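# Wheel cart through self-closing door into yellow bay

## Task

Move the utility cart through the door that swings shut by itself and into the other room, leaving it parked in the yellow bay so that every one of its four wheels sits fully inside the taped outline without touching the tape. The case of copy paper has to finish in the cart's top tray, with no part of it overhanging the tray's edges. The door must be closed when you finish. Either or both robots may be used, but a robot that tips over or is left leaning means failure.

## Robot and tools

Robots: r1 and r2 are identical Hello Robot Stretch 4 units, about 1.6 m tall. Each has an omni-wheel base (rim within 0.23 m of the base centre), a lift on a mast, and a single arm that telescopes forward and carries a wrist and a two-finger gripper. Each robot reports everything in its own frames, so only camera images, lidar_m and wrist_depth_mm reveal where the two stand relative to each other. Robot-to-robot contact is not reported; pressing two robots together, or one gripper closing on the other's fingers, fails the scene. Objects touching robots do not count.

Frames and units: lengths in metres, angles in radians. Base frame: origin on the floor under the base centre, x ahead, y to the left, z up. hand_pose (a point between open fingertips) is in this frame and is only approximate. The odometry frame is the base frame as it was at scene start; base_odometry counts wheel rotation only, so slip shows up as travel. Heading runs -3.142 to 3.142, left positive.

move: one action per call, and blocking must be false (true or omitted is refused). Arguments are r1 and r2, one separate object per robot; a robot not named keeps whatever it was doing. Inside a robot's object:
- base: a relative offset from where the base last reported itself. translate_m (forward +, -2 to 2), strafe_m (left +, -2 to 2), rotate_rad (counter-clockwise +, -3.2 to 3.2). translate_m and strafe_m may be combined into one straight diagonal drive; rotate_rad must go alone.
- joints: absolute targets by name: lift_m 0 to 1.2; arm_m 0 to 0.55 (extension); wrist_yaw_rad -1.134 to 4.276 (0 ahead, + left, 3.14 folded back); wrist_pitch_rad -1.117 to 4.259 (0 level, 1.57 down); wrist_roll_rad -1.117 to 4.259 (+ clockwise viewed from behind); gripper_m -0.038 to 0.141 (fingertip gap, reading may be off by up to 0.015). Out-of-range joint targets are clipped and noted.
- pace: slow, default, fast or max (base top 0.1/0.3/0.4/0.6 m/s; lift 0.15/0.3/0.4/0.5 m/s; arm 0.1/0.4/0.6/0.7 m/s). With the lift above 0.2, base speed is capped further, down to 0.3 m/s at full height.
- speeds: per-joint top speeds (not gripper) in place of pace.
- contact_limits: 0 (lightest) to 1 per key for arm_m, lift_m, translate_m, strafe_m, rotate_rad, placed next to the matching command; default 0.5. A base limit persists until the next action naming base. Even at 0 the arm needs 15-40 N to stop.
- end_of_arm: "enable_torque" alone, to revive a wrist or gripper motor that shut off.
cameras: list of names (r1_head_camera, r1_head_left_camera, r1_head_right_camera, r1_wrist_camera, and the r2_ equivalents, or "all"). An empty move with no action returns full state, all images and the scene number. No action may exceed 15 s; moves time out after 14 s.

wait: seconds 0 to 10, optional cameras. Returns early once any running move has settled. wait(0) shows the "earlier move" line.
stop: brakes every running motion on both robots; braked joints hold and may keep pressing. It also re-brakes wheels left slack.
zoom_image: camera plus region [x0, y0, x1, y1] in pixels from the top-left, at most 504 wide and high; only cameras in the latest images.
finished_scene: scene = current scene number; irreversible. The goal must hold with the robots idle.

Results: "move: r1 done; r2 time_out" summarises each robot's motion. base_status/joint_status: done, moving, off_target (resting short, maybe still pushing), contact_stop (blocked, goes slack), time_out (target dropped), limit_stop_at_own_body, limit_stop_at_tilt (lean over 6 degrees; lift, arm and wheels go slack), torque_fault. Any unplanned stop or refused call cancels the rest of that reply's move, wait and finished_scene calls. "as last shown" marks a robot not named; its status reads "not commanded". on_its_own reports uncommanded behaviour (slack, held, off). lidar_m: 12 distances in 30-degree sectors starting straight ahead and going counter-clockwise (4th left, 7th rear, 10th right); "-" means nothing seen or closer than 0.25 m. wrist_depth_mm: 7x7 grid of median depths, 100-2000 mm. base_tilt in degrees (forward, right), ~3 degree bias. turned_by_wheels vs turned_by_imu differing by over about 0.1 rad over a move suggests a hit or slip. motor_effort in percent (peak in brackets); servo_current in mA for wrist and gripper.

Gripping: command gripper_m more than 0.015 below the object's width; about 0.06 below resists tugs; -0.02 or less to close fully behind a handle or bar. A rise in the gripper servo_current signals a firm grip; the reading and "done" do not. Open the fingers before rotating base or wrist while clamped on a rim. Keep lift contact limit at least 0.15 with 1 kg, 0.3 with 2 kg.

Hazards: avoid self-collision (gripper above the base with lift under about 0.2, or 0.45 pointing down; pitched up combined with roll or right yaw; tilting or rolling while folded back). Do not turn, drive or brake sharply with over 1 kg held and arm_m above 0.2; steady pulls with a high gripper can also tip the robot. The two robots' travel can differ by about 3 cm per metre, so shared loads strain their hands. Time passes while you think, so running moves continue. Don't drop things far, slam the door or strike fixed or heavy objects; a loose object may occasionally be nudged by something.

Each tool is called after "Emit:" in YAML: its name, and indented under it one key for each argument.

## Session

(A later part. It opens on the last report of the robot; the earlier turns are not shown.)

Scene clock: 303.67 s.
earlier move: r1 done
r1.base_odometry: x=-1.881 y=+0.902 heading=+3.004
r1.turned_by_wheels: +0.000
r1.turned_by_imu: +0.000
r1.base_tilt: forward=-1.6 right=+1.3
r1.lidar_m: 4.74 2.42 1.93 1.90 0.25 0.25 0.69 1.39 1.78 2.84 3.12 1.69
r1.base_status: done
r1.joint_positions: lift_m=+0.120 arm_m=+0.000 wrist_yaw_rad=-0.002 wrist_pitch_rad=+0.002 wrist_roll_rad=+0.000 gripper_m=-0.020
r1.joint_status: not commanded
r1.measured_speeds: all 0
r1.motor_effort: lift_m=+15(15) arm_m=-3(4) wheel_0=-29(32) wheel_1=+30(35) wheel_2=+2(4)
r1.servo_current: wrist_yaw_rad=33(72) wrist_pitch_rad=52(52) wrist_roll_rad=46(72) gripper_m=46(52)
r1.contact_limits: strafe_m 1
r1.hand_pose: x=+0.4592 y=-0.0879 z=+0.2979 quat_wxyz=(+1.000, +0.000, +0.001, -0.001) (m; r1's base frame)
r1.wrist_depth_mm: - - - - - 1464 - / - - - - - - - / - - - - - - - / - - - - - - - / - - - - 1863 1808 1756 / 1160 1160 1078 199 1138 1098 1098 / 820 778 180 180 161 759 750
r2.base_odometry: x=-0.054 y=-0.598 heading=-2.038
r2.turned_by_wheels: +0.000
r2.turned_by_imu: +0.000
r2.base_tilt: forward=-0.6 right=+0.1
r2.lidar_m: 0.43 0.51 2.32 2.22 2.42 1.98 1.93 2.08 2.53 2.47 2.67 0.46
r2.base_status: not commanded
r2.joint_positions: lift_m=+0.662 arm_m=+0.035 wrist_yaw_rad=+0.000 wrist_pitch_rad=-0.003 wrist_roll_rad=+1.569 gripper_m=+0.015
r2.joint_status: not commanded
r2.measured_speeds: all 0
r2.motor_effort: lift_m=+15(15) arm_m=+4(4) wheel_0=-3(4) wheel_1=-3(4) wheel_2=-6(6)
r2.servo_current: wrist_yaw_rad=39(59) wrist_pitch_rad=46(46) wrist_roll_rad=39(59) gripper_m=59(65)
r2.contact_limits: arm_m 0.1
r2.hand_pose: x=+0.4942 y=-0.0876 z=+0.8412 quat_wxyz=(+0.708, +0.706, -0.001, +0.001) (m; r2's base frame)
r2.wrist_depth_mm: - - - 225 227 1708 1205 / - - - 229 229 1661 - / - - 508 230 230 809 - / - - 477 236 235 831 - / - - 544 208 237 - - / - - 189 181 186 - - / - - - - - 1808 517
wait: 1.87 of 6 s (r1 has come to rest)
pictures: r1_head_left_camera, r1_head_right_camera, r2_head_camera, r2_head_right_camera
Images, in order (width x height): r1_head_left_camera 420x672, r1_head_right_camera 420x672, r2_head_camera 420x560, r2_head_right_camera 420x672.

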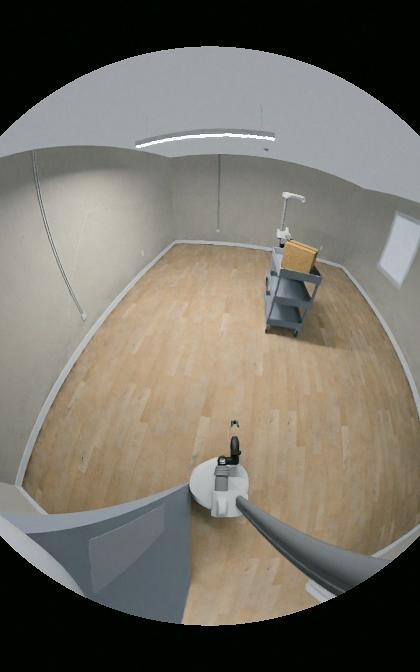

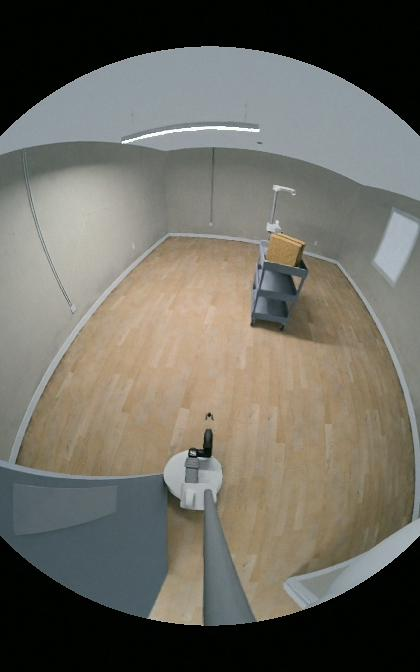

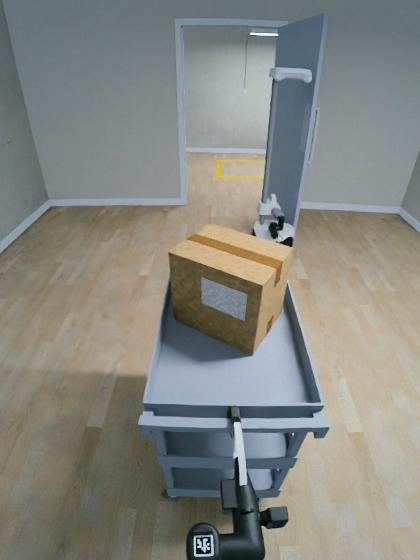

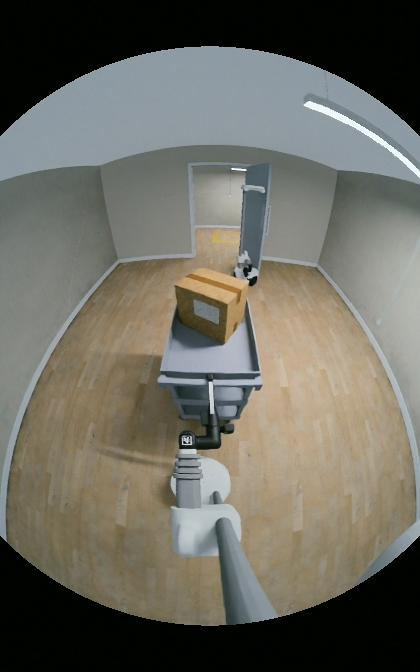

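Emit:
move:
  blocking: false
  r1: {"base":{"translate_m":0.07},"joints":{"wrist_yaw_rad":1.5},"contact_limits":{"translate_m":1}}

Emit:
wait:
  seconds: 1.5

Emit:
move:
  blocking: false
  r1: {"base":{"strafe_m":0.15},"pace":"slow","contact_limits":{"strafe_m":1}}

Emit:
wait:
  seconds: 4
  cameras: ["r1_head_left_camera","r1_head_right_camera","r2_head_camera"]

Scene clock: 317.23 s.
move: r1 moving
r1.base_odometry: x=-1.912 y=+0.907 heading=+3.005
r1.turned_by_wheels: +0.000
r1.turned_by_imu: +0.000
r1.base_tilt: forward=-1.6 right=+1.2
r1.lidar_m: 4.71 2.39 1.93 1.89 0.25 0.27 0.70 1.40 1.80 2.82 3.08 1.66
r1.base_status: translate_m moving
r1.joint_positions: lift_m=+0.120 arm_m=+0.000 wrist_yaw_rad=+0.586 wrist_pitch_rad=+0.002 wrist_roll_rad=+0.000 gripper_m=-0.020
r1.joint_status: wrist_yaw_rad moving
r1.measured_speeds: translate_m=+0.123 strafe_m=-0.001 rotate_rad=+0.005 lift_m=+0.000 arm_m=+0.000 wrist_yaw_rad=+1.819 wrist_pitch_rad=+0.000 wrist_roll_rad=+0.000
r1.motor_effort: lift_m=+15(15) arm_m=-3(4) wheel_0=+6(26) wheel_1=+9(29) wheel_2=-7(10)
r1.servo_current: wrist_yaw_rad=78(124) wrist_pitch_rad=39(46) wrist_roll_rad=26(59) gripper_m=39(46)
r1.contact_limits: translate_m 1
r1.hand_pose: x=+0.4595 y=+0.0868 z=+0.2979 quat_wxyz=(+0.957, +0.000, +0.001, +0.289) (m; r1's base frame)
r1.wrist_depth_mm: - - - - - - - / - - - - - - - / - - - - - - - / - - - - - - - / - 1863 - - - - - / 1138 1160 1042 199 1160 1138 1118 / 820 768 180 179 162 759 759
r2: as last shown
r2.base_tilt: forward=-0.7 right=+0.1
r2.lidar_m: 0.46 0.48 2.32 2.21 2.42 1.96 1.96 2.09 2.54 2.49 2.64 0.46
r2.servo_current: wrist_yaw_rad=39(52) wrist_pitch_rad=39(46) wrist_roll_rad=59(59) gripper_m=65(65)
r2.contact_limits: arm_m 0.1
r2.wrist_depth_mm: - - - 225 226 1808 1182 / - - - 229 229 1661 - / - - 512 231 232 809 - / - - 480 234 235 820 - / - - 544 208 238 - - / - - 190 182 185 - - / - - - - - 1808 517
pictures: none

Scene clock: 318.20 s.
earlier move: r1 done
r1.base_odometry: x=-1.951 y=+0.912 heading=+3.005
r1.turned_by_wheels: +0.000
r1.turned_by_imu: +0.000
r1.base_tilt: forward=-1.6 right=+1.3
r1.lidar_m: 4.66 2.37 1.92 1.88 0.25 0.27 0.72 1.47 1.89 2.82 3.06 1.64
r1.base_status: done
r1.joint_positions: lift_m=+0.120 arm_m=+0.000 wrist_yaw_rad=+1.497 wrist_pitch_rad=+0.002 wrist_roll_rad=+0.000 gripper_m=-0.020
r1.joint_status: all done
r1.measured_speeds: all 0
r1.motor_effort: lift_m=+15(15) arm_m=-4(4) wheel_0=+2(26) wheel_1=+5(29) wheel_2=+1(10)
r1.servo_current: wrist_yaw_rad=46(124) wrist_pitch_rad=52(52) wrist_roll_rad=46(65) gripper_m=52(52)
r1.contact_limits: translate_m 1
r1.hand_pose: x=+0.2793 y=+0.2812 z=+0.2979 quat_wxyz=(+0.733, -0.001, +0.001, +0.681) (m; r1's base frame)
r1.wrist_depth_mm: - - - - - - - / - - - - - - - / - - - - - - - / - - - - - - - / 1661 - - - - - - / 1160 1138 1060 200 1138 1118 1118 / 809 778 180 179 161 759 759
r2.base_odometry: x=-0.054 y=-0.598 heading=-2.038
r2.turned_by_wheels: +0.000
r2.turned_by_imu: +0.000
r2.base_tilt: forward=-0.6 right=+0.1
r2.lidar_m: 0.43 0.48 2.29 2.23 2.42 2.00 1.93 2.05 2.55 2.49 2.67 0.46
r2.base_status: not commanded
r2.joint_positions: lift_m=+0.662 arm_m=+0.035 wrist_yaw_rad=+0.000 wrist_pitch_rad=-0.003 wrist_roll_rad=+1.569 gripper_m=+0.015
r2.joint_status: not commanded
r2.measured_speeds: all 0
r2.motor_effort: lift_m=+15(15) arm_m=+4(4) wheel_0=-4(4) wheel_1=-3(4) wheel_2=-6(6)
r2.servo_current: wrist_yaw_rad=59(59) wrist_pitch_rad=46(46) wrist_roll_rad=46(59) gripper_m=65(65)
r2.contact_limits: arm_m 0.1
r2.hand_pose: x=+0.4942 y=-0.0876 z=+0.8412 quat_wxyz=(+0.708, +0.706, -0.001, +0.001) (m; r2's base frame)
r2.wrist_depth_mm: - - - 224 225 1808 1205 / - - - 229 229 1618 - / - - 512 230 232 820 - / - - 473 235 235 820 - / - - 544 209 238 - - / - - 190 181 186 - - / - - - - - 1808 517
wait: 0.97 of 1.5 s (r1 has come to rest)
pictures: none

Scene clock: 318.70 s.
move: r1 moving
r1.base_odometry: x=-1.953 y=+0.899 heading=+3.005
r1.turned_by_wheels: +0.000
r1.turned_by_imu: +0.001
r1.base_tilt: forward=-1.6 right=+1.3
r1.lidar_m: 4.69 2.39 1.90 1.87 0.25 0.25 0.68 1.47 1.87 2.84 3.12 1.63
r1.base_status: strafe_m moving
r1.joint_positions: lift_m=+0.120 arm_m=+0.000 wrist_yaw_rad=+1.498 wrist_pitch_rad=+0.002 wrist_roll_rad=+0.000 gripper_m=-0.020
r1.joint_status: not commanded
r1.measured_speeds: translate_m=+0.002 strafe_m=+0.057 rotate_rad=-0.016 lift_m=+0.000 arm_m=+0.000 wrist_yaw_rad=+0.000 wrist_pitch_rad=+0.000 wrist_roll_rad=+0.000
r1.motor_effort: lift_m=+15(15) arm_m=-4(4) wheel_0=-27(27) wheel_1=+21(21) wheel_2=+6(6)
r1.servo_current: wrist_yaw_rad=46(65) wrist_pitch_rad=46(52) wrist_roll_rad=59(65) gripper_m=46(46)
r1.contact_limits: strafe_m 1
r1.hand_pose: x=+0.2792 y=+0.2812 z=+0.2979 quat_wxyz=(+0.733, -0.001, +0.001, +0.681) (m; r1's base frame)
r1.wrist_depth_mm: - - - - - - - / - - - - - - - / - - - - - - - / - - - - - - - / 1708 - - - - - - / 1182 1182 1042 200 1160 1138 1098 / 831 788 180 179 170 759 750
r2: as last shown
r2.base_tilt: forward=-0.7 right=+0.0
r2.lidar_m: 0.45 0.49 2.30 2.24 2.42 2.00 1.96 2.09 2.54 2.47 2.65 0.46
r2.motor_effort: lift_m=+15(15) arm_m=+4(4) wheel_0=-3(4) wheel_1=-3(4) wheel_2=-6(6)
r2.servo_current: wrist_yaw_rad=33(52) wrist_pitch_rad=39(46) wrist_roll_rad=39(46) gripper_m=65(65)
r2.contact_limits: arm_m 0.1
r2.wrist_depth_mm: - - - 224 226 1756 1205 / - - - 229 229 1661 - / - - 512 231 231 809 - / - - 480 235 236 820 - / - - 539 209 237 - - / - - 190 182 186 - - / - - - - - 1808 517
pictures: none

Scene clock: 320.83 s.
earlier move: r1 done
r1.base_odometry: x=-1.971 y=+0.765 heading=+3.006
r1.turned_by_wheels: +0.001
r1.turned_by_imu: -0.001
r1.base_tilt: forward=-1.6 right=+1.3
r1.lidar_m: 4.69 2.37 1.88 1.88 0.25 0.25 0.68 1.48 1.89 2.85 3.14 1.62
r1.base_status: done
r1.joint_positions: lift_m=+0.120 arm_m=+0.000 wrist_yaw_rad=+1.498 wrist_pitch_rad=+0.002 wrist_roll_rad=+0.000 gripper_m=-0.020
r1.joint_status: not commanded
r1.measured_speeds: all 0
r1.motor_effort: lift_m=+15(15) arm_m=-4(4) wheel_0=-33(36) wheel_1=+31(33) wheel_2=+10(11)
r1.servo_current: wrist_yaw_rad=52(78) wrist_pitch_rad=46(52) wrist_roll_rad=39(65) gripper_m=46(59)
r1.contact_limits: strafe_m 1
r1.hand_pose: x=+0.2792 y=+0.2812 z=+0.2979 quat_wxyz=(+0.733, -0.001, +0.001, +0.681) (m; r1's base frame)
r1.wrist_depth_mm: - - - - - - - / - - - - - - - / - - - - - - - / - - - - - - - / 1708 - - - - - 1499 / 1160 1160 1078 199 1138 1138 1118 / 831 788 180 180 162 759 759
r2.base_odometry: x=-0.054 y=-0.598 heading=-2.038
r2.turned_by_wheels: +0.000
r2.turned_by_imu: +0.000
r2.base_tilt: forward=-0.6 right=+0.1
r2.lidar_m: 0.44 0.50 2.31 2.21 2.42 2.00 1.95 2.08 2.53 2.47 2.63 0.47
r2.base_status: not commanded
r2.joint_positions: lift_m=+0.662 arm_m=+0.035 wrist_yaw_rad=+0.000 wrist_pitch_rad=-0.003 wrist_roll_rad=+1.569 gripper_m=+0.015
r2.joint_status: not commanded
r2.measured_speeds: all 0
r2.motor_effort: lift_m=+15(15) arm_m=+4(4) wheel_0=-3(4) wheel_1=-3(4) wheel_2=-6(6)
r2.servo_current: wrist_yaw_rad=39(65) wrist_pitch_rad=39(46) wrist_roll_rad=39(59) gripper_m=59(72)
r2.contact_limits: arm_m 0.1
r2.hand_pose: x=+0.4942 y=-0.0876 z=+0.8412 quat_wxyz=(+0.708, +0.706, -0.001, +0.001) (m; r2's base frame)
r2.wrist_depth_mm: - - - 225 226 1756 1182 / - - - 229 229 1661 - / - - 512 230 231 820 - / - - 480 235 235 831 - / - - 539 209 237 - - / - - 190 181 186 - - / - - - - - 1808 517
wait: 2.13 of 4 s (r1 has come to rest)
pictures: r1_head_left_camera, r1_head_right_camera, r2_head_camera
Images, in order (width x height): r1_head_left_camera 420x672, r1_head_right_camera 420x672, r2_head_camera 420x560.

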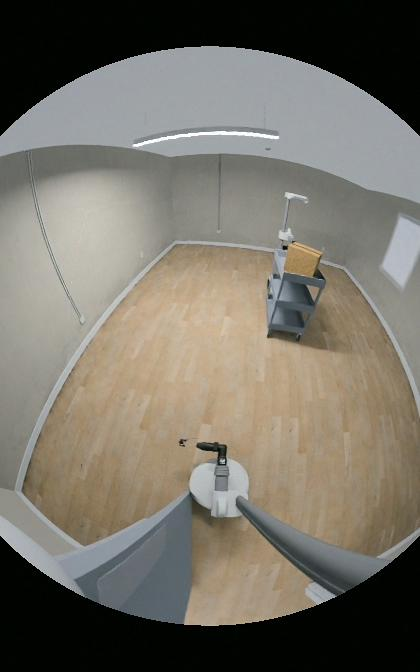

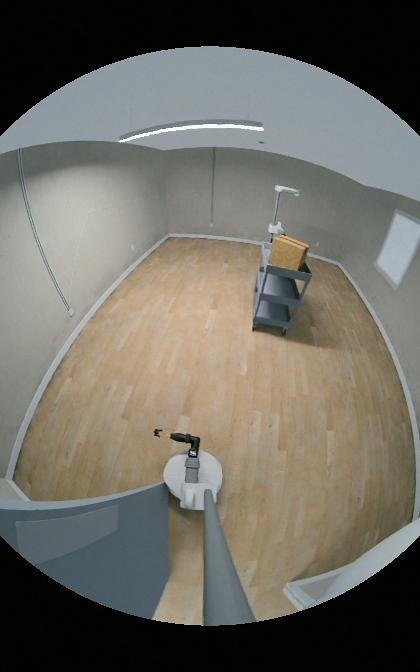

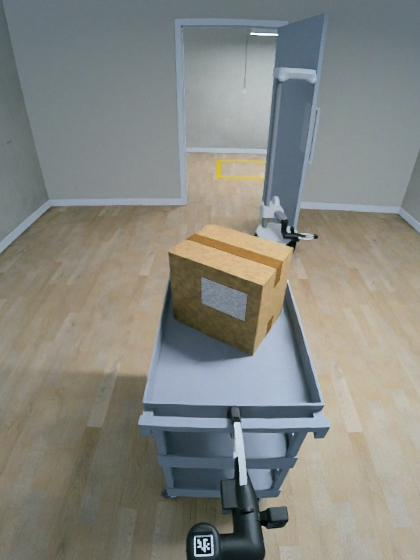

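Emit:
move:
  blocking: false
  r1: {"base":{"translate_m":0.12},"contact_limits":{"translate_m":1}}

Emit:
wait:
  seconds: 1.5

Emit:
move:
  blocking: false
  r1: {"base":{"strafe_m":0.2},"pace":"slow","contact_limits":{"strafe_m":1}}

Emit:
wait:
  seconds: 4
  cameras: ["r1_head_left_camera","r2_head_camera"]

Scene clock: 327.10 s.
move: r1 moving
r1.base_odometry: x=-2.002 y=+0.769 heading=+3.006
r1.turned_by_wheels: +0.000
r1.turned_by_imu: +0.000
r1.base_tilt: forward=-1.6 right=+1.2
r1.lidar_m: 4.66 2.37 1.90 1.88 0.25 0.26 0.69 1.49 1.95 2.85 3.13 1.61
r1.base_status: translate_m moving
r1.joint_positions: lift_m=+0.120 arm_m=+0.000 wrist_yaw_rad=+1.498 wrist_pitch_rad=+0.002 wrist_roll_rad=+0.000 gripper_m=-0.020
r1.joint_status: not commanded
r1.measured_speeds: translate_m=+0.121 strafe_m=+0.001 rotate_rad=-0.009 lift_m=+0.000 arm_m=+0.000 wrist_yaw_rad=+0.000 wrist_pitch_rad=+0.000 wrist_roll_rad=+0.000
r1.motor_effort: lift_m=+15(15) arm_m=-3(4) wheel_0=+4(30) wheel_1=+9(30) wheel_2=-7(8)
r1.servo_current: wrist_yaw_rad=59(59) wrist_pitch_rad=46(52) wrist_roll_rad=46(65) gripper_m=39(46)
r1.contact_limits: translate_m 1
r1.hand_pose: x=+0.2792 y=+0.2812 z=+0.2979 quat_wxyz=(+0.733, -0.001, +0.001, +0.681) (m; r1's base frame)
r1.wrist_depth_mm: - - - - - - - / - - - - - - - / - - - - - - - / - - - - - - - / 1618 - - - - - - / 1160 1160 1060 199 1098 1118 1078 / 820 788 180 180 162 759 759
r2: as last shown
r2.base_tilt: forward=-0.7 right=+0.1
r2.lidar_m: 0.44 0.46 2.30 2.23 2.45 2.01 1.95 2.08 2.55 2.46 2.66 0.48
r2.motor_effort: lift_m=+15(15) arm_m=+4(4) wheel_0=-4(4) wheel_1=-3(4) wheel_2=-6(6)
r2.servo_current: wrist_yaw_rad=46(52) wrist_pitch_rad=33(46) wrist_roll_rad=59(65) gripper_m=59(65)
r2.contact_limits: arm_m 0.1
r2.wrist_depth_mm: - - - 224 226 1756 1205 / - - - 228 229 1708 - / - - 508 231 232 820 - / - - 480 235 235 820 - / - - 539 208 238 - - / - - 190 182 185 - - / - - - - - 1808 512
pictures: none

Scene clock: 328.40 s.
earlier move: r1 done
r1.base_odometry: x=-2.090 y=+0.781 heading=+3.006
r1.turned_by_wheels: +0.000
r1.turned_by_imu: +0.002
r1.base_tilt: forward=-1.6 right=+1.2
r1.lidar_m: 4.56 2.33 1.89 1.84 1.52 0.25 0.25 1.59 2.06 2.86 3.13 1.52
r1.base_status: done
r1.joint_positions: lift_m=+0.120 arm_m=+0.000 wrist_yaw_rad=+1.498 wrist_pitch_rad=+0.002 wrist_roll_rad=+0.000 gripper_m=-0.020
r1.joint_status: not commanded
r1.measured_speeds: all 0
r1.motor_effort: lift_m=+15(15) arm_m=-4(4) wheel_0=-7(30) wheel_1=+1(30) wheel_2=+10(16)
r1.servo_current: wrist_yaw_rad=52(72) wrist_pitch_rad=46(52) wrist_roll_rad=46(78) gripper_m=46(46)
r1.contact_limits: translate_m 1
r1.hand_pose: x=+0.2792 y=+0.2812 z=+0.2979 quat_wxyz=(+0.733, -0.001, +0.001, +0.681) (m; r1's base frame)
r1.wrist_depth_mm: - - - - - - - / - - - - - - - / - - - - - - - / - - - - - - - / 1618 - - - - - - / 1160 1182 1060 200 1160 1118 1098 / 820 778 180 180 162 759 759
r2.base_odometry: x=-0.054 y=-0.598 heading=-2.038
r2.turned_by_wheels: +0.000
r2.turned_by_imu: +0.000
r2.base_tilt: forward=-0.6 right=+0.0
r2.lidar_m: 0.41 0.47 2.30 2.21 2.41 2.00 1.95 2.09 2.54 2.48 2.61 0.46
r2.base_status: not commanded
r2.joint_positions: lift_m=+0.662 arm_m=+0.035 wrist_yaw_rad=+0.000 wrist_pitch_rad=-0.003 wrist_roll_rad=+1.569 gripper_m=+0.015
r2.joint_status: not commanded
r2.measured_speeds: all 0
r2.motor_effort: lift_m=+15(15) arm_m=+4(4) wheel_0=-3(4) wheel_1=-3(4) wheel_2=-6(6)
r2.servo_current: wrist_yaw_rad=46(59) wrist_pitch_rad=46(52) wrist_roll_rad=46(65) gripper_m=59(65)
r2.contact_limits: arm_m 0.1
r2.hand_pose: x=+0.4942 y=-0.0876 z=+0.8412 quat_wxyz=(+0.708, +0.706, -0.001, +0.001) (m; r2's base frame)
r2.wrist_depth_mm: - - - 225 225 1756 1205 / - - - 228 229 1618 - / - - 512 230 231 820 - / - - 480 234 235 831 - / - - 539 208 238 - - / - - 190 181 186 - - / - - - - - 1756 512
wait: 1.30 of 1.5 s (r1 has come to rest)
pictures: none

Scene clock: 328.90 s.
move: r1 moving
r1.base_odometry: x=-2.093 y=+0.767 heading=+3.007
r1.turned_by_wheels: +0.001
r1.turned_by_imu: +0.001
r1.base_tilt: forward=-1.6 right=+1.3
r1.lidar_m: 4.56 2.32 1.86 1.83 1.51 0.25 0.25 1.58 2.08 2.86 3.15 1.52
r1.base_status: strafe_m moving
r1.joint_positions: lift_m=+0.120 arm_m=+0.000 wrist_yaw_rad=+1.498 wrist_pitch_rad=+0.002 wrist_roll_rad=+0.000 gripper_m=-0.020
r1.joint_status: not commanded
r1.measured_speeds: translate_m=-0.001 strafe_m=+0.057 rotate_rad=+0.005 lift_m=+0.000 arm_m=+0.000 wrist_yaw_rad=+0.000 wrist_pitch_rad=+0.000 wrist_roll_rad=+0.000
r1.motor_effort: lift_m=+15(15) arm_m=-4(4) wheel_0=-14(15) wheel_1=+14(14) wheel_2=+11(11)
r1.servo_current: wrist_yaw_rad=52(65) wrist_pitch_rad=39(52) wrist_roll_rad=52(65) gripper_m=46(52)
r1.contact_limits: strafe_m 1
r1.hand_pose: x=+0.2792 y=+0.2812 z=+0.2979 quat_wxyz=(+0.733, -0.001, +0.001, +0.681) (m; r1's base frame)
r1.wrist_depth_mm: - - - - - - - / - - - - - - - / - - - - - - - / - - - - - - - / 1576 - - - - - - / 1138 1160 1060 199 1160 1138 1098 / 820 768 180 179 162 768 750
r2: as last shown
r2.base_tilt: forward=-0.7 right=+0.1
r2.lidar_m: 0.44 0.48 2.33 2.23 2.40 2.02 1.96 2.08 2.55 2.47 2.63 0.47
r2.servo_current: wrist_yaw_rad=39(52) wrist_pitch_rad=39(46) wrist_roll_rad=39(59) gripper_m=59(65)
r2.contact_limits: arm_m 0.1
r2.wrist_depth_mm: - - - 226 225 1756 1205 / - - - 228 229 1661 - / - - 512 231 231 831 - / - - 480 234 236 820 - / - - 539 208 239 - - / - - 190 181 186 - - / - - - - - 1808 517
pictures: none

Scene clock: 331.20 s.
earlier move: r1 contact_stop
r1.base_odometry: x=-2.134 y=+0.612 heading=+3.059
r1.turned_by_wheels: +0.052
r1.turned_by_imu: +0.053
r1.base_tilt: forward=-1.6 right=+1.3
r1.lidar_m: 3.86 2.03 1.71 1.70 1.46 1.21 0.25 1.69 2.26 3.01 3.40 1.58
r1.base_status: strafe_m contact_stop (by the wheels' count: +0.173 of +0.200)
r1.joint_positions: lift_m=+0.120 arm_m=+0.000 wrist_yaw_rad=+1.498 wrist_pitch_rad=+0.002 wrist_roll_rad=+0.000 gripper_m=-0.020
r1.joint_status: not commanded
r1.measured_speeds: all 0
r1.on_its_own: the wheels are slack since a contact_stop
r1.motor_effort: lift_m=+15(15) arm_m=-3(4) wheel_0=+0(32) wheel_1=+0(34) wheel_2=+0(36)
r1.servo_current: wrist_yaw_rad=33(65) wrist_pitch_rad=39(52) wrist_roll_rad=52(72) gripper_m=39(52)
r1.contact_limits: strafe_m 1
r1.hand_pose: x=+0.2792 y=+0.2812 z=+0.2979 quat_wxyz=(+0.733, -0.001, +0.001, +0.681) (m; r1's base frame)
r1.wrist_depth_mm: - - - - - - - / - - - - - - - / - - - - - - - / - - - - - - - / 1618 - - - - - - / 1182 1182 1078 198 1160 1118 1098 / 831 788 180 180 162 759 741
r2.base_odometry: x=-0.054 y=-0.598 heading=-2.038
r2.turned_by_wheels: +0.000
r2.turned_by_imu: +0.000
r2.base_tilt: forward=-0.7 right=+0.1
r2.lidar_m: 0.44 0.47 2.31 2.22 2.43 1.98 1.94 2.10 2.54 2.48 2.65 0.46
r2.base_status: not commanded
r2.joint_positions: lift_m=+0.662 arm_m=+0.035 wrist_yaw_rad=+0.000 wrist_pitch_rad=-0.003 wrist_roll_rad=+1.569 gripper_m=+0.015
r2.joint_status: not commanded
r2.measured_speeds: all 0
r2.motor_effort: lift_m=+15(15) arm_m=+4(4) wheel_0=-3(4) wheel_1=-4(4) wheel_2=-6(6)
r2.servo_current: wrist_yaw_rad=46(59) wrist_pitch_rad=39(52) wrist_roll_rad=39(59) gripper_m=52(72)
r2.contact_limits: arm_m 0.1
r2.hand_pose: x=+0.4942 y=-0.0876 z=+0.8412 quat_wxyz=(+0.708, +0.706, -0.001, +0.001) (m; r2's base frame)
r2.wrist_depth_mm: - - - 226 226 1756 1205 / - - - 229 229 1661 - / - - 512 231 231 809 - / - - 480 235 235 831 - / - - 535 209 237 - - / - - 189 182 186 - - / - - - - - 1808 521
wait: 2.30 of 4 s (r1 has come to rest)
pictures: r1_head_left_camera, r2_head_camera
Images, in order (width x height): r1_head_left_camera 420x672, r2_head_camera 420x560.

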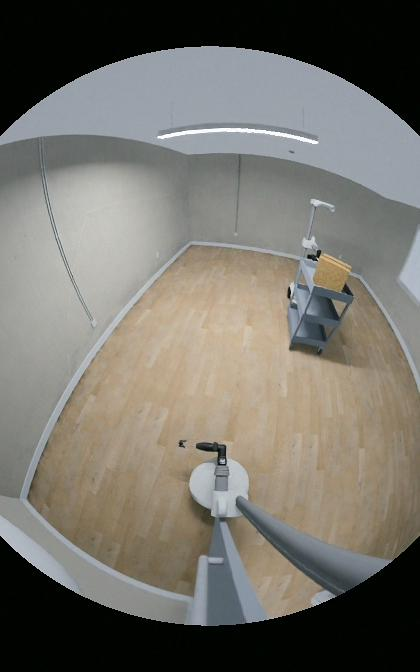

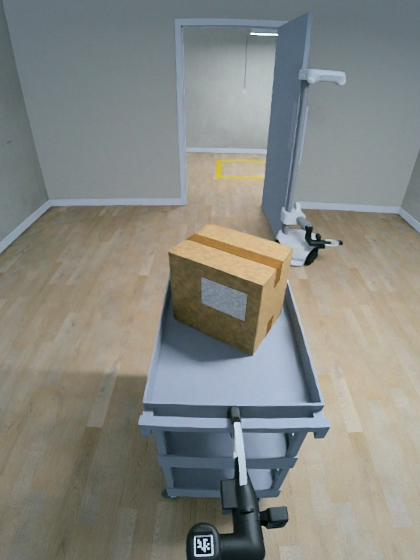

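Emit:
move:
  blocking: false
  r1: {"base":{"strafe_m":0.0}}
  r2: {"base":{"translate_m":0.9},"pace":"default"}

Emit:
wait:
  seconds: 0.5

Emit:
wait:
  seconds: 5
  cameras: ["r1_head_left_camera","r2_head_camera","r2_head_left_camera"]

Scene clock: 340.87 s.
move: r1 done; r2 moving
r1.base_odometry: x=-2.134 y=+0.612 heading=+3.059
r1.turned_by_wheels: +0.000
r1.turned_by_imu: -0.001
r1.base_tilt: forward=-1.6 right=+1.3
r1.lidar_m: 3.85 2.08 1.70 1.69 1.47 1.19 1.20 1.36 2.22 3.00 3.39 1.55
r1.base_status: done
r1.joint_positions: lift_m=+0.120 arm_m=+0.000 wrist_yaw_rad=+1.498 wrist_pitch_rad=+0.002 wrist_roll_rad=+0.000 gripper_m=-0.020
r1.joint_status: not commanded
r1.measured_speeds: all 0
r1.motor_effort: lift_m=+15(15) arm_m=-3(4) wheel_0=+0(1) wheel_1=+0(0) wheel_2=+0(0)
r1.servo_current: wrist_yaw_rad=39(59) wrist_pitch_rad=46(46) wrist_roll_rad=39(52) gripper_m=39(46)
r1.hand_pose: x=+0.2792 y=+0.2812 z=+0.2979 quat_wxyz=(+0.733, -0.001, +0.001, +0.681) (m; r1's base frame)
r1.wrist_depth_mm: - - - - - - - / - - - - - - - / - - - - - - - / - - - - - - - / 1708 - - - - - - / 1138 1138 1060 200 1118 1138 1098 / 831 778 180 180 161 750 750
r2.base_odometry: x=-0.068 y=-0.625 heading=-2.038
r2.turned_by_wheels: +0.000
r2.turned_by_imu: +0.001
r2.base_tilt: forward=-0.7 right=+0.1
r2.lidar_m: 0.42 0.49 2.32 2.21 2.41 2.05 1.98 2.11 2.54 2.46 2.66 0.46
r2.base_status: translate_m moving
r2.joint_positions: lift_m=+0.662 arm_m=+0.035 wrist_yaw_rad=-0.003 wrist_pitch_rad=-0.003 wrist_roll_rad=+1.569 gripper_m=+0.015
r2.joint_status: not commanded
r2.measured_speeds: translate_m=+0.122 strafe_m=+0.000 rotate_rad=+0.000 lift_m=+0.000 arm_m=+0.000 wrist_yaw_rad=-0.012 wrist_pitch_rad=+0.000 wrist_roll_rad=+0.000
r2.motor_effort: lift_m=+15(15) arm_m=+4(4) wheel_0=+6(13) wheel_1=+7(10) wheel_2=-18(18)
r2.servo_current: wrist_yaw_rad=39(59) wrist_pitch_rad=39(52) wrist_roll_rad=59(59) gripper_m=59(72)
r2.contact_limits: arm_m 0.1
r2.hand_pose: x=+0.4940 y=-0.0882 z=+0.8412 quat_wxyz=(+0.708, +0.706, -0.002, +0.000) (m; r2's base frame)
r2.wrist_depth_mm: - - - 227 227 1756 1182 / - - - 229 229 1618 - / - - 517 232 232 820 - / - - 480 233 235 820 - / - - 530 208 236 778 - / - - 190 181 186 - - / - - - - - 1863 521
pictures: none

Scene clock: 341.37 s.
earlier move: r2 moving
r1.base_odometry: x=-2.134 y=+0.612 heading=+3.059
r1.turned_by_wheels: +0.000
r1.turned_by_imu: +0.000
r1.base_tilt: forward=-1.5 right=+1.3
r1.lidar_m: 3.83 2.06 1.71 1.68 1.47 1.20 1.19 1.36 2.27 3.02 1.66 1.46
r1.base_status: done
r1.joint_positions: lift_m=+0.120 arm_m=+0.000 wrist_yaw_rad=+1.498 wrist_pitch_rad=+0.002 wrist_roll_rad=+0.000 gripper_m=-0.020
r1.joint_status: not commanded
r1.measured_speeds: all 0
r1.motor_effort: lift_m=+15(15) arm_m=-4(4) wheel_0=+0(1) wheel_1=+0(0) wheel_2=+0(0)
r1.servo_current: wrist_yaw_rad=52(59) wrist_pitch_rad=46(46) wrist_roll_rad=39(59) gripper_m=46(46)
r1.hand_pose: x=+0.2792 y=+0.2812 z=+0.2979 quat_wxyz=(+0.733, -0.001, +0.001, +0.681) (m; r1's base frame)
r1.wrist_depth_mm: - - - - - - - / - - - - - - - / - - - - - - - / - - - - - - - / 1708 - - - - - - / 1160 1182 1060 198 1160 1138 1118 / 831 778 180 179 162 750 759
r2.base_odometry: x=-0.111 y=-0.709 heading=-2.038
r2.turned_by_wheels: +0.000
r2.turned_by_imu: -0.001
r2.base_tilt: forward=-0.7 right=+0.0
r2.lidar_m: 0.45 0.48 2.28 2.22 2.40 2.11 2.09 2.19 2.56 2.50 2.65 0.46
r2.base_status: translate_m moving
r2.joint_positions: lift_m=+0.662 arm_m=+0.035 wrist_yaw_rad=-0.005 wrist_pitch_rad=-0.003 wrist_roll_rad=+1.569 gripper_m=+0.015
r2.joint_status: not commanded
r2.measured_speeds: translate_m=+0.250 strafe_m=+0.004 rotate_rad=-0.005 lift_m=+0.000 arm_m=+0.000 wrist_yaw_rad=+0.000 wrist_pitch_rad=+0.000 wrist_roll_rad=+0.000
r2.motor_effort: lift_m=+15(15) arm_m=+4(4) wheel_0=+5(13) wheel_1=+7(10) wheel_2=-17(20)
r2.servo_current: wrist_yaw_rad=52(59) wrist_pitch_rad=39(52) wrist_roll_rad=52(65) gripper_m=59(72)
r2.contact_limits: arm_m 0.1
r2.hand_pose: x=+0.4939 y=-0.0887 z=+0.8412 quat_wxyz=(+0.708, +0.706, -0.003, -0.001) (m; r2's base frame)
r2.wrist_depth_mm: - - - 227 227 1756 1182 / - - - 229 229 1618 - / - - 517 232 233 820 - / - - 477 235 234 831 - / - - 535 208 237 788 - / - - 187 181 186 - - / - - - - - 1808 517
wait: 0.50 s; no rest
pictures: none

Scene clock: 344.87 s.
earlier move: r2 done
r1.base_odometry: x=-2.134 y=+0.612 heading=+3.059
r1.turned_by_wheels: +0.000
r1.turned_by_imu: +0.000
r1.base_tilt: forward=-1.6 right=+1.3
r1.lidar_m: 3.87 2.07 1.71 1.70 1.48 1.21 1.20 1.37 2.24 3.03 0.76 0.78
r1.base_status: done
r1.joint_positions: lift_m=+0.120 arm_m=+0.000 wrist_yaw_rad=+1.498 wrist_pitch_rad=+0.002 wrist_roll_rad=+0.000 gripper_m=-0.020
r1.joint_status: not commanded
r1.measured_speeds: all 0
r1.motor_effort: lift_m=+15(15) arm_m=-3(4) wheel_0=+0(1) wheel_1=+0(0) wheel_2=+0(0)
r1.servo_current: wrist_yaw_rad=39(72) wrist_pitch_rad=39(46) wrist_roll_rad=65(65) gripper_m=46(52)
r1.hand_pose: x=+0.2792 y=+0.2812 z=+0.2979 quat_wxyz=(+0.733, -0.001, +0.001, +0.681) (m; r1's base frame)
r1.wrist_depth_mm: - - - - - - - / - - - - - - - / - - - - - - - / - - - - - - - / 1661 - - - - - - / 1160 1160 1078 200 1160 1138 1118 / 809 788 180 179 161 768 750
r2.base_odometry: x=-0.459 y=-1.401 heading=-2.038
r2.turned_by_wheels: +0.001
r2.turned_by_imu: -0.002
r2.base_tilt: forward=-0.7 right=+0.0
r2.lidar_m: 0.47 2.92 2.25 2.20 2.33 2.94 2.85 3.01 2.61 2.54 2.70 0.45
r2.base_status: done
r2.joint_positions: lift_m=+0.662 arm_m=+0.035 wrist_yaw_rad=-0.005 wrist_pitch_rad=-0.003 wrist_roll_rad=+1.569 gripper_m=+0.015
r2.joint_status: not commanded
r2.measured_speeds: all 0
r2.motor_effort: lift_m=+15(15) arm_m=+4(4) wheel_0=+1(13) wheel_1=+3(10) wheel_2=-4(20)
r2.servo_current: wrist_yaw_rad=52(65) wrist_pitch_rad=46(52) wrist_roll_rad=39(65) gripper_m=59(72)
r2.contact_limits: arm_m 0.1
r2.hand_pose: x=+0.4939 y=-0.0887 z=+0.8412 quat_wxyz=(+0.708, +0.706, -0.003, -0.001) (m; r2's base frame)
r2.wrist_depth_mm: - - - 200 202 1336 - / - - 500 209 211 778 - / - 469 445 216 218 809 - / - - 512 224 227 820 - / - - 585 210 236 - - / - - 188 181 186 1808 - / - - - - 252 1808 488
wait: 3.50 of 5 s (r2 has come to rest)
pictures: r1_head_left_camera, r2_head_camera, r2_head_left_camera
Images, in order (width x height): r1_head_left_camera 420x672, r2_head_camera 420x560, r2_head_left_camera 420x672.

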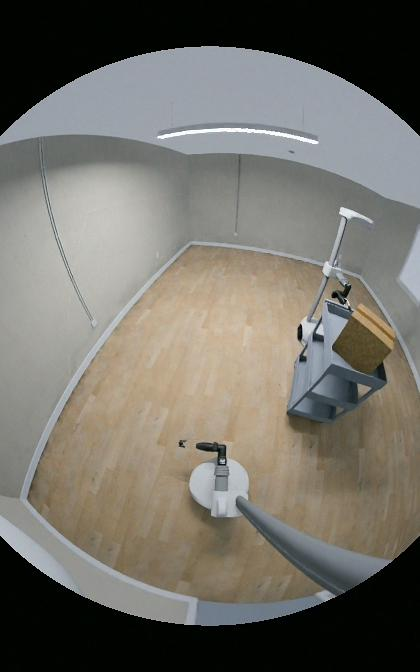

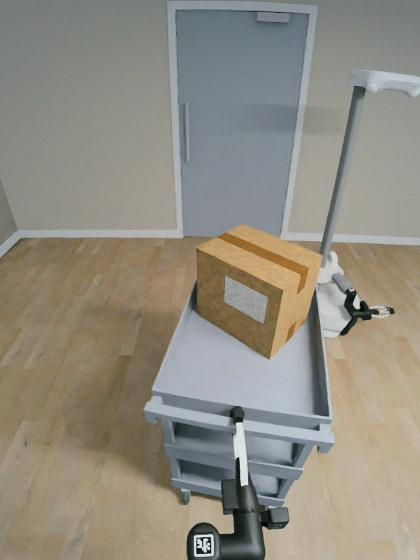

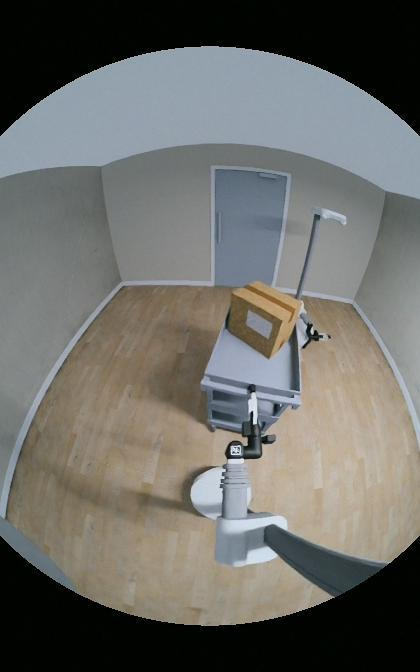

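Emit:
move:
  blocking: false
  r2: {"base":{"translate_m":-1.05},"pace":"default"}
  r1: {"joints":{"lift_m":0.75,"gripper_m":0.1}}

Emit:
wait:
  seconds: 2.5

Emit:
move:
  blocking: false
  r1: {"base":{"rotate_rad":-2.45},"joints":{"wrist_yaw_rad":0}}

Emit:
wait:
  seconds: 3

Emit:
wait:
  seconds: 3
  cameras: ["r1_head_left_camera","r1_head_camera","r1_wrist_camera","r2_head_camera"]

Scene clock: 368.37 s.
move: r1 moving; r2 moving
r1.base_odometry: x=-2.134 y=+0.612 heading=+3.059
r1.turned_by_wheels: +0.000
r1.turned_by_imu: +0.000
r1.base_tilt: forward=-1.6 right=+1.3
r1.lidar_m: 3.86 2.05 1.72 1.70 1.45 1.21 1.19 1.38 2.25 3.04 0.82 0.80
r1.base_status: not commanded
r1.joint_positions: lift_m=+0.157 arm_m=+0.000 wrist_yaw_rad=+1.498 wrist_pitch_rad=+0.002 wrist_roll_rad=+0.000 gripper_m=+0.005
r1.joint_status: lift_m moving; gripper_m moving
r1.measured_speeds: translate_m=+0.000 strafe_m=+0.000 rotate_rad=+0.000 lift_m=+0.146 arm_m=+0.000 wrist_yaw_rad=+0.000 wrist_pitch_rad=+0.000 wrist_roll_rad=+0.000
r1.motor_effort: lift_m=+27(27) arm_m=-4(4) wheel_0=+0(1) wheel_1=+0(0) wheel_2=+0(0)
r1.servo_current: wrist_yaw_rad=52(65) wrist_pitch_rad=39(46) wrist_roll_rad=46(59) gripper_m=72(72)
r1.hand_pose: x=+0.2792 y=+0.2812 z=+0.3350 quat_wxyz=(+0.733, -0.001, +0.001, +0.681) (m; r1's base frame)
r1.wrist_depth_mm: - - - - - - - / - - - - - - - / - - - - - - - / - - - - - - - / - - - - - - - / 1255 1281 1042 204 1229 1229 1205 / 891 842 189 183 156 831 866
r2.base_odometry: x=-0.446 y=-1.373 heading=-2.038
r2.turned_by_wheels: +0.000
r2.turned_by_imu: +0.000
r2.base_tilt: forward=-0.7 right=+0.0
r2.lidar_m: 0.46 0.55 2.27 2.20 2.36 2.90 2.80 3.02 2.60 2.55 2.71 0.46
r2.base_status: translate_m moving
r2.joint_positions: lift_m=+0.662 arm_m=+0.035 wrist_yaw_rad=-0.005 wrist_pitch_rad=-0.003 wrist_roll_rad=+1.569 gripper_m=+0.015
r2.joint_status: not commanded
r2.measured_speeds: translate_m=-0.120 strafe_m=-0.001 rotate_rad=+0.002 lift_m=+0.000 arm_m=+0.000 wrist_yaw_rad=+0.000 wrist_pitch_rad=+0.000 wrist_roll_rad=+0.000
r2.motor_effort: lift_m=+15(15) arm_m=+4(4) wheel_0=-11(14) wheel_1=-9(9) wheel_2=+13(14)
r2.servo_current: wrist_yaw_rad=52(59) wrist_pitch_rad=39(46) wrist_roll_rad=46(59) gripper_m=52(65)
r2.contact_limits: arm_m 0.1
r2.hand_pose: x=+0.4939 y=-0.0887 z=+0.8413 quat_wxyz=(+0.708, +0.706, -0.003, -0.001) (m; r2's base frame)
r2.wrist_depth_mm: - - - 202 204 1308 - / - - 496 211 212 778 - / - 473 449 217 220 809 - / - - 517 228 228 820 - / - - 597 211 238 - - / - - 187 183 186 1863 - / - - - - 254 1863 496
pictures: none

Scene clock: 370.87 s.
earlier move: r1 moving; r2 moving
r1.base_odometry: x=-2.134 y=+0.612 heading=+3.059
r1.turned_by_wheels: +0.000
r1.turned_by_imu: +0.000
r1.base_tilt: forward=-1.6 right=+1.3
r1.lidar_m: 3.85 2.06 1.71 1.70 1.45 1.18 1.20 1.36 2.24 3.03 1.56 1.41
r1.base_status: not commanded
r1.joint_positions: lift_m=+0.748 arm_m=+0.000 wrist_yaw_rad=+1.498 wrist_pitch_rad=+0.002 wrist_roll_rad=+0.000 gripper_m=+0.100
r1.joint_status: lift_m moving; the others done
r1.measured_speeds: translate_m=+0.000 strafe_m=+0.000 rotate_rad=+0.000 lift_m=+0.034 arm_m=+0.000 wrist_yaw_rad=+0.000 wrist_pitch_rad=+0.000 wrist_roll_rad=+0.000
r1.motor_effort: lift_m=+25(30) arm_m=-3(4) wheel_0=+0(1) wheel_1=+0(0) wheel_2=+0(0)
r1.servo_current: wrist_yaw_rad=33(65) wrist_pitch_rad=39(52) wrist_roll_rad=46(59) gripper_m=39(85)
r1.hand_pose: x=+0.2792 y=+0.2812 z=+0.9257 quat_wxyz=(+0.733, -0.001, +0.001, +0.681) (m; r1's base frame)
r1.wrist_depth_mm: - - - - - - - / - - - - - - - / - - - - - - - / - - - - - - - / - - - - - - - / - 193 195 - 189 - - / - - - 139 - - -
r2.base_odometry: x=-0.135 y=-0.758 heading=-2.037
r2.turned_by_wheels: +0.001
r2.turned_by_imu: +0.002
r2.base_tilt: forward=-0.7 right=+0.1
r2.lidar_m: 0.44 0.48 2.30 2.23 2.41 2.18 2.11 2.28 2.56 2.50 2.67 0.47
r2.base_status: translate_m moving
r2.joint_positions: lift_m=+0.662 arm_m=+0.035 wrist_yaw_rad=+0.004 wrist_pitch_rad=-0.003 wrist_roll_rad=+1.569 gripper_m=+0.015
r2.joint_status: not commanded
r2.measured_speeds: translate_m=-0.302 strafe_m=-0.001 rotate_rad=-0.001 lift_m=+0.000 arm_m=+0.000 wrist_yaw_rad=+0.000 wrist_pitch_rad=+0.000 wrist_roll_rad=+0.000
r2.motor_effort: lift_m=+15(15) arm_m=+4(4) wheel_0=-4(14) wheel_1=-4(10) wheel_2=+12(14)
r2.servo_current: wrist_yaw_rad=39(59) wrist_pitch_rad=39(46) wrist_roll_rad=46(59) gripper_m=59(72)
r2.contact_limits: arm_m 0.1
r2.hand_pose: x=+0.4946 y=-0.0863 z=+0.8413 quat_wxyz=(+0.708, +0.706, +0.000, +0.002) (m; r2's base frame)
r2.wrist_depth_mm: - - - 215 216 1756 559 / - - 580 220 222 798 - / - - 480 225 227 809 - / - - 488 231 232 820 - / - - 564 217 238 - - / - - 190 182 187 - - / - - - - 248 1661 496
wait: 2.50 s; no rest
pictures: none

Scene clock: 371.37 s.
earlier move: r1 moving; r2 moving
move: r1 moving
r1.base_odometry: x=-2.134 y=+0.612 heading=+2.807
r1.turned_by_wheels: -0.252
r1.turned_by_imu: -0.253
r1.base_tilt: forward=-1.6 right=+1.3
r1.lidar_m: 1.63 2.58 1.80 1.69 1.74 1.29 1.20 1.23 1.59 3.03 3.12 1.53
r1.base_status: rotate_rad moving
r1.joint_positions: lift_m=+0.750 arm_m=+0.000 wrist_yaw_rad=+0.914 wrist_pitch_rad=+0.002 wrist_roll_rad=+0.000 gripper_m=+0.100
r1.joint_status: lift_m moving; wrist_yaw_rad moving
r1.measured_speeds: translate_m=+0.000 strafe_m=+0.000 rotate_rad=-0.976 lift_m=+0.000 arm_m=+0.000 wrist_yaw_rad=-1.808 wrist_pitch_rad=+0.000 wrist_roll_rad=+0.000
r1.motor_effort: lift_m=+25(25) arm_m=-4(4) wheel_0=+7(8) wheel_1=+7(8) wheel_2=+7(7)
r1.servo_current: wrist_yaw_rad=98(98) wrist_pitch_rad=39(46) wrist_roll_rad=39(65) gripper_m=46(46)
r1.hand_pose: x=+0.4162 y=+0.1750 z=+0.9271 quat_wxyz=(+0.897, +0.000, +0.001, +0.441) (m; r1's base frame)
r1.wrist_depth_mm: - - - - - - - / - - - - - - - / - - - - - - - / - - - - - - - / - - - - - - - / - 193 195 - 197 - - / - - - 145 - - -
r2.base_odometry: x=-0.068 y=-0.624 heading=-2.037
r2.turned_by_wheels: +0.000
r2.turned_by_imu: +0.001
r2.base_tilt: forward=-0.6 right=+0.0
r2.lidar_m: 0.44 0.50 2.31 2.23 2.40 2.04 1.98 2.07 2.54 2.49 2.64 0.48
r2.base_status: translate_m moving
r2.joint_positions: lift_m=+0.662 arm_m=+0.035 wrist_yaw_rad=+0.004 wrist_pitch_rad=-0.003 wrist_roll_rad=+1.569 gripper_m=+0.015
r2.joint_status: not commanded
r2.measured_speeds: translate_m=-0.301 strafe_m=-0.001 rotate_rad=+0.004 lift_m=+0.000 arm_m=+0.000 wrist_yaw_rad=+0.000 wrist_pitch_rad=+0.000 wrist_roll_rad=+0.000
r2.motor_effort: lift_m=+15(15) arm_m=+4(4) wheel_0=-2(7) wheel_1=-5(6) wheel_2=+13(13)
r2.servo_current: wrist_yaw_rad=46(59) wrist_pitch_rad=39(46) wrist_roll_rad=39(52) gripper_m=59(72)
r2.contact_limits: arm_m 0.1
r2.hand_pose: x=+0.4946 y=-0.0863 z=+0.8413 quat_wxyz=(+0.708, +0.706, +0.000, +0.002) (m; r2's base frame)
r2.wrist_depth_mm: - - - 219 220 1756 1229 / - - - 224 224 809 - / - - 484 227 229 809 - / - - 484 234 234 831 - / - - 549 210 239 - - / - - 188 182 186 - - / - - - - 247 1808 504
pictures: none

Scene clock: 372.87 s.
earlier move: r1 moving; r2 done
r1.base_odometry: x=-2.134 y=+0.612 heading=+0.658
r1.turned_by_wheels: -2.149
r1.turned_by_imu: -2.160
r1.base_tilt: forward=-1.6 right=+1.2
r1.lidar_m: 1.57 3.02 3.06 1.75 1.71 2.73 1.83 1.72 1.76 1.30 1.19 1.22
r1.base_status: rotate_rad moving
r1.joint_positions: lift_m=+0.750 arm_m=+0.000 wrist_yaw_rad=+0.003 wrist_pitch_rad=+0.002 wrist_roll_rad=+0.000 gripper_m=+0.100
r1.joint_status: all done
r1.measured_speeds: translate_m=+0.000 strafe_m=+0.001 rotate_rad=-0.476 lift_m=+0.000 arm_m=+0.000 wrist_yaw_rad=+0.000 wrist_pitch_rad=+0.000 wrist_roll_rad=+0.000
r1.motor_effort: lift_m=+25(30) arm_m=-4(4) wheel_0=+1(9) wheel_1=+2(9) wheel_2=+2(9)
r1.servo_current: wrist_yaw_rad=59(111) wrist_pitch_rad=33(46) wrist_roll_rad=59(65) gripper_m=46(46)
r1.hand_pose: x=+0.4595 y=-0.0867 z=+0.9272 quat_wxyz=(+1.000, +0.000, +0.001, +0.001) (m; r1's base frame)
r1.wrist_depth_mm: - - - - - - - / - - - - - - - / - - - - 1366 - - / - - - - 1366 - - / - - - - - - - / - - 214 - 190 - - / - - - 139 - - -
r2.base_odometry: x=+0.013 y=-0.463 heading=-2.037
r2.turned_by_wheels: +0.000
r2.turned_by_imu: +0.000
r2.base_tilt: forward=-0.7 right=+0.0
r2.lidar_m: 0.44 0.47 2.30 2.24 2.40 1.85 1.79 1.92 2.53 2.48 2.62 0.47
r2.base_status: done
r2.joint_positions: lift_m=+0.662 arm_m=+0.035 wrist_yaw_rad=+0.004 wrist_pitch_rad=-0.003 wrist_roll_rad=+1.569 gripper_m=+0.015
r2.joint_status: not commanded
r2.measured_speeds: all 0
r2.motor_effort: lift_m=+15(15) arm_m=+4(4) wheel_0=+1(7) wheel_1=-2(6) wheel_2=+5(13)
r2.servo_current: wrist_yaw_rad=52(65) wrist_pitch_rad=39(52) wrist_roll_rad=46(59) gripper_m=65(72)
r2.contact_limits: arm_m 0.1
r2.hand_pose: x=+0.4946 y=-0.0863 z=+0.8413 quat_wxyz=(+0.708, +0.706, +0.000, +0.002) (m; r2's base frame)
r2.wrist_depth_mm: - - - 224 224 1808 1205 / - - - 226 227 1661 - / - - 504 230 230 820 - / - - 480 234 234 820 - / - - 544 211 238 - - / - - 188 182 186 - - / - - - - - 1921 512
wait: 1.50 of 3 s (r2 has come to rest)
pictures: none

Scene clock: 373.40 s.
earlier move: r1 done
r1.base_odometry: x=-2.134 y=+0.612 heading=+0.609
r1.turned_by_wheels: -0.049
r1.turned_by_imu: -0.049
r1.base_tilt: forward=-1.6 right=+1.3
r1.lidar_m: 1.55 3.01 3.02 1.79 1.71 2.93 1.88 1.71 1.75 1.34 1.20 1.23
r1.base_status: done
r1.joint_positions: lift_m=+0.750 arm_m=+0.000 wrist_yaw_rad=+0.003 wrist_pitch_rad=+0.002 wrist_roll_rad=+0.000 gripper_m=+0.100
r1.joint_status: all done
r1.measured_speeds: all 0
r1.motor_effort: lift_m=+25(30) arm_m=-3(4) wheel_0=+3(9) wheel_1=+2(9) wheel_2=+0(9)
r1.servo_current: wrist_yaw_rad=33(111) wrist_pitch_rad=46(46) wrist_roll_rad=46(65) gripper_m=46(52)
r1.hand_pose: x=+0.4595 y=-0.0867 z=+0.9272 quat_wxyz=(+1.000, +0.000, +0.001, +0.001) (m; r1's base frame)
r1.wrist_depth_mm: - - - - - - - / - - - - - - - / - - - - - - - / - - - - - - - / - - - - - - - / - - 196 - 188 - - / - - - 139 - - -
r2.base_odometry: x=+0.013 y=-0.463 heading=-2.037
r2.turned_by_wheels: +0.000
r2.turned_by_imu: +0.000
r2.base_tilt: forward=-0.7 right=+0.1
r2.lidar_m: 0.44 0.47 2.28 2.24 2.41 1.85 1.77 1.89 2.53 2.47 2.64 0.47
r2.base_status: done
r2.joint_positions: lift_m=+0.662 arm_m=+0.035 wrist_yaw_rad=+0.004 wrist_pitch_rad=-0.003 wrist_roll_rad=+1.569 gripper_m=+0.015
r2.joint_status: not commanded
r2.measured_speeds: all 0
r2.motor_effort: lift_m=+15(15) arm_m=+3(4) wheel_0=+0(7) wheel_1=-2(6) wheel_2=+5(13)
r2.servo_current: wrist_yaw_rad=39(65) wrist_pitch_rad=39(52) wrist_roll_rad=39(59) gripper_m=65(72)
r2.contact_limits: arm_m 0.1
r2.hand_pose: x=+0.4946 y=-0.0863 z=+0.8413 quat_wxyz=(+0.708, +0.706, +0.000, +0.002) (m; r2's base frame)
r2.wrist_depth_mm: - - - 224 223 1756 1205 / - - - 226 228 1661 - / - - 508 230 231 820 - / - - 480 234 235 820 - / - - 544 211 237 - - / - - 188 182 186 - - / - - - - - 1921 512
wait: 0.53 of 3 s (r1 has come to rest)
pictures: r1_head_camera, r1_head_left_camera, r1_wrist_camera, r2_head_camera
Images, in order (width x height): r1_head_camera 420x560, r1_head_left_camera 420x672, r1_wrist_camera 616x392, r2_head_camera 420x560.

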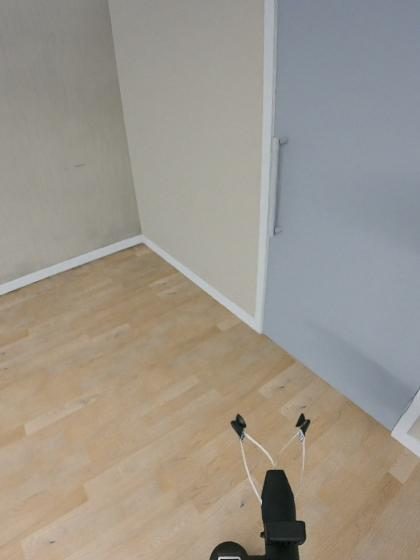

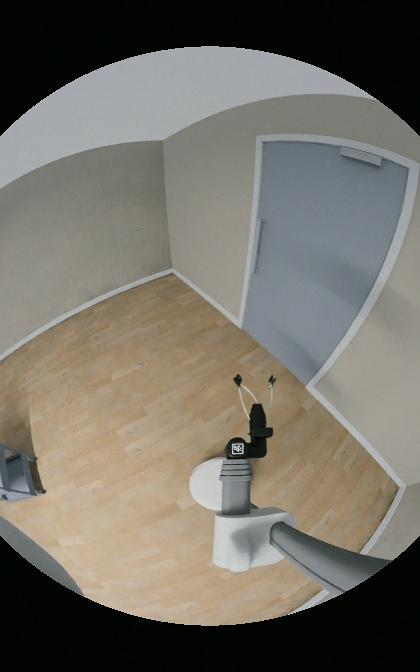

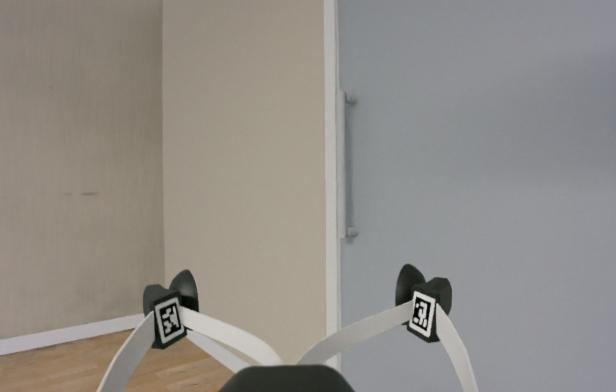

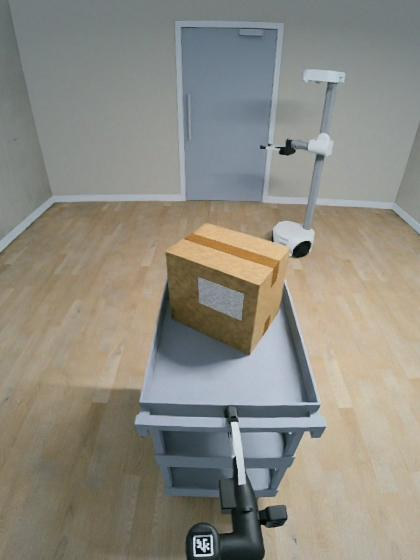

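Emit:
move:
  blocking: false
  r1: {"base":{"translate_m":0.8,"strafe_m":-0.1},"joints":{"lift_m":0.79}}

Emit:
wait:
  seconds: 5
  cameras: ["r1_head_camera","r1_wrist_camera"]

Scene clock: 382.60 s.
move: r1 moving
r1.base_odometry: x=-2.106 y=+0.627 heading=+0.609
r1.turned_by_wheels: +0.000
r1.turned_by_imu: +0.000
r1.base_tilt: forward=-1.6 right=+1.3
r1.lidar_m: 1.47 2.99 3.03 1.80 1.70 2.93 1.90 1.74 1.77 1.30 1.18 1.19
r1.base_status: translate_m moving; strafe_m moving
r1.joint_positions: lift_m=+0.782 arm_m=+0.000 wrist_yaw_rad=+0.003 wrist_pitch_rad=+0.002 wrist_roll_rad=+0.000 gripper_m=+0.100
r1.joint_status: lift_m moving
r1.measured_speeds: translate_m=+0.121 strafe_m=-0.017 rotate_rad=-0.005 lift_m=+0.073 arm_m=+0.000 wrist_yaw_rad=+0.000 wrist_pitch_rad=+0.000 wrist_roll_rad=+0.000
r1.motor_effort: lift_m=+25(28) arm_m=-4(4) wheel_0=+8(9) wheel_1=+5(7) wheel_2=-8(8)
r1.servo_current: wrist_yaw_rad=46(65) wrist_pitch_rad=33(46) wrist_roll_rad=65(65) gripper_m=39(46)
r1.hand_pose: x=+0.4595 y=-0.0867 z=+0.9594 quat_wxyz=(+1.000, +0.000, +0.001, +0.001) (m; r1's base frame)
r1.wrist_depth_mm: - - - - - - - / - - - - - - - / - - - - - - - / - - - - - - - / - - - - - - - / - - 195 - 189 - - / - - - 139 - - -
r2: as last shown
r2.lidar_m: 0.43 0.48 2.32 2.23 2.40 1.85 1.80 1.92 2.54 2.46 2.66 0.44
r2.motor_effort: lift_m=+15(15) arm_m=+4(4) wheel_0=+0(1) wheel_1=-2(2) wheel_2=+5(5)
r2.servo_current: wrist_yaw_rad=52(52) wrist_pitch_rad=39(52) wrist_roll_rad=39(52) gripper_m=59(65)
r2.contact_limits: arm_m 0.1
r2.wrist_depth_mm: - - - 224 224 1808 1205 / - - - 227 227 1661 - / - - 504 229 230 820 - / - - 480 234 236 820 - / - - 544 209 238 - - / - - 188 182 186 - - / - - - - - 1983 508
pictures: none

Scene clock: 386.27 s.
earlier move: r1 done
r1.base_odometry: x=-1.421 y=+0.988 heading=+0.609
r1.turned_by_wheels: +0.000
r1.turned_by_imu: +0.000
r1.base_tilt: forward=-1.6 right=+1.3
r1.lidar_m: 0.75 1.69 2.46 3.13 2.18 3.88 2.50 2.29 1.08 0.69 0.63 0.64
r1.base_status: done
r1.joint_positions: lift_m=+0.790 arm_m=+0.000 wrist_yaw_rad=+0.003 wrist_pitch_rad=+0.002 wrist_roll_rad=+0.000 gripper_m=+0.100
r1.joint_status: all done
r1.measured_speeds: all 0
r1.motor_effort: lift_m=+25(28) arm_m=-4(4) wheel_0=+2(9) wheel_1=+2(8) wheel_2=+0(10)
r1.servo_current: wrist_yaw_rad=46(78) wrist_pitch_rad=39(52) wrist_roll_rad=33(72) gripper_m=46(52)
r1.hand_pose: x=+0.4595 y=-0.0867 z=+0.9672 quat_wxyz=(+1.000, +0.000, +0.001, +0.001) (m; r1's base frame)
r1.wrist_depth_mm: - - - 530 539 449 397 / - - - 535 535 452 389 / - - - 539 539 452 392 / - - - 535 535 455 389 / - - - 544 530 452 392 / - 1921 194 535 194 433 392 / - 1863 - 139 525 459 399
r2.base_odometry: x=+0.013 y=-0.463 heading=-2.037
r2.turned_by_wheels: +0.000
r2.turned_by_imu: +0.001
r2.base_tilt: forward=-0.7 right=+0.1
r2.lidar_m: 0.44 0.48 2.29 2.24 2.43 1.86 1.79 1.94 2.52 2.47 2.62 0.47
r2.base_status: not commanded
r2.joint_positions: lift_m=+0.662 arm_m=+0.035 wrist_yaw_rad=+0.004 wrist_pitch_rad=-0.003 wrist_roll_rad=+1.569 gripper_m=+0.015
r2.joint_status: not commanded
r2.measured_speeds: all 0
r2.motor_effort: lift_m=+15(15) arm_m=+4(4) wheel_0=+0(1) wheel_1=-2(3) wheel_2=+5(6)
r2.servo_current: wrist_yaw_rad=52(59) wrist_pitch_rad=39(52) wrist_roll_rad=39(65) gripper_m=65(72)
r2.contact_limits: arm_m 0.1
r2.hand_pose: x=+0.4946 y=-0.0863 z=+0.8413 quat_wxyz=(+0.708, +0.706, +0.000, +0.002) (m; r2's base frame)
r2.wrist_depth_mm: - - - 224 224 1756 1182 / - - - 227 227 1661 - / - - 508 229 230 831 - / - - 480 234 236 831 - / - - 539 211 238 - - / - - 188 182 186 - - / - - - - - 1983 517
wait: 3.67 of 5 s (r1 has come to rest)
pictures: r1_head_camera, r1_wrist_camera
Images, in order (width x height): r1_head_camera 420x560, r1_wrist_camera 616x392.

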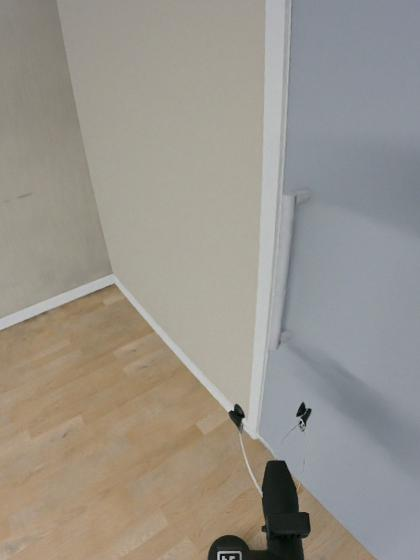

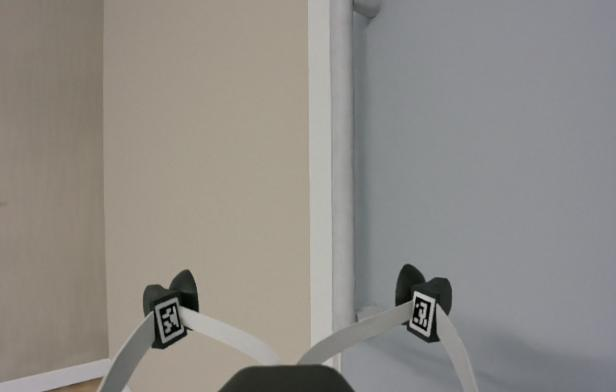

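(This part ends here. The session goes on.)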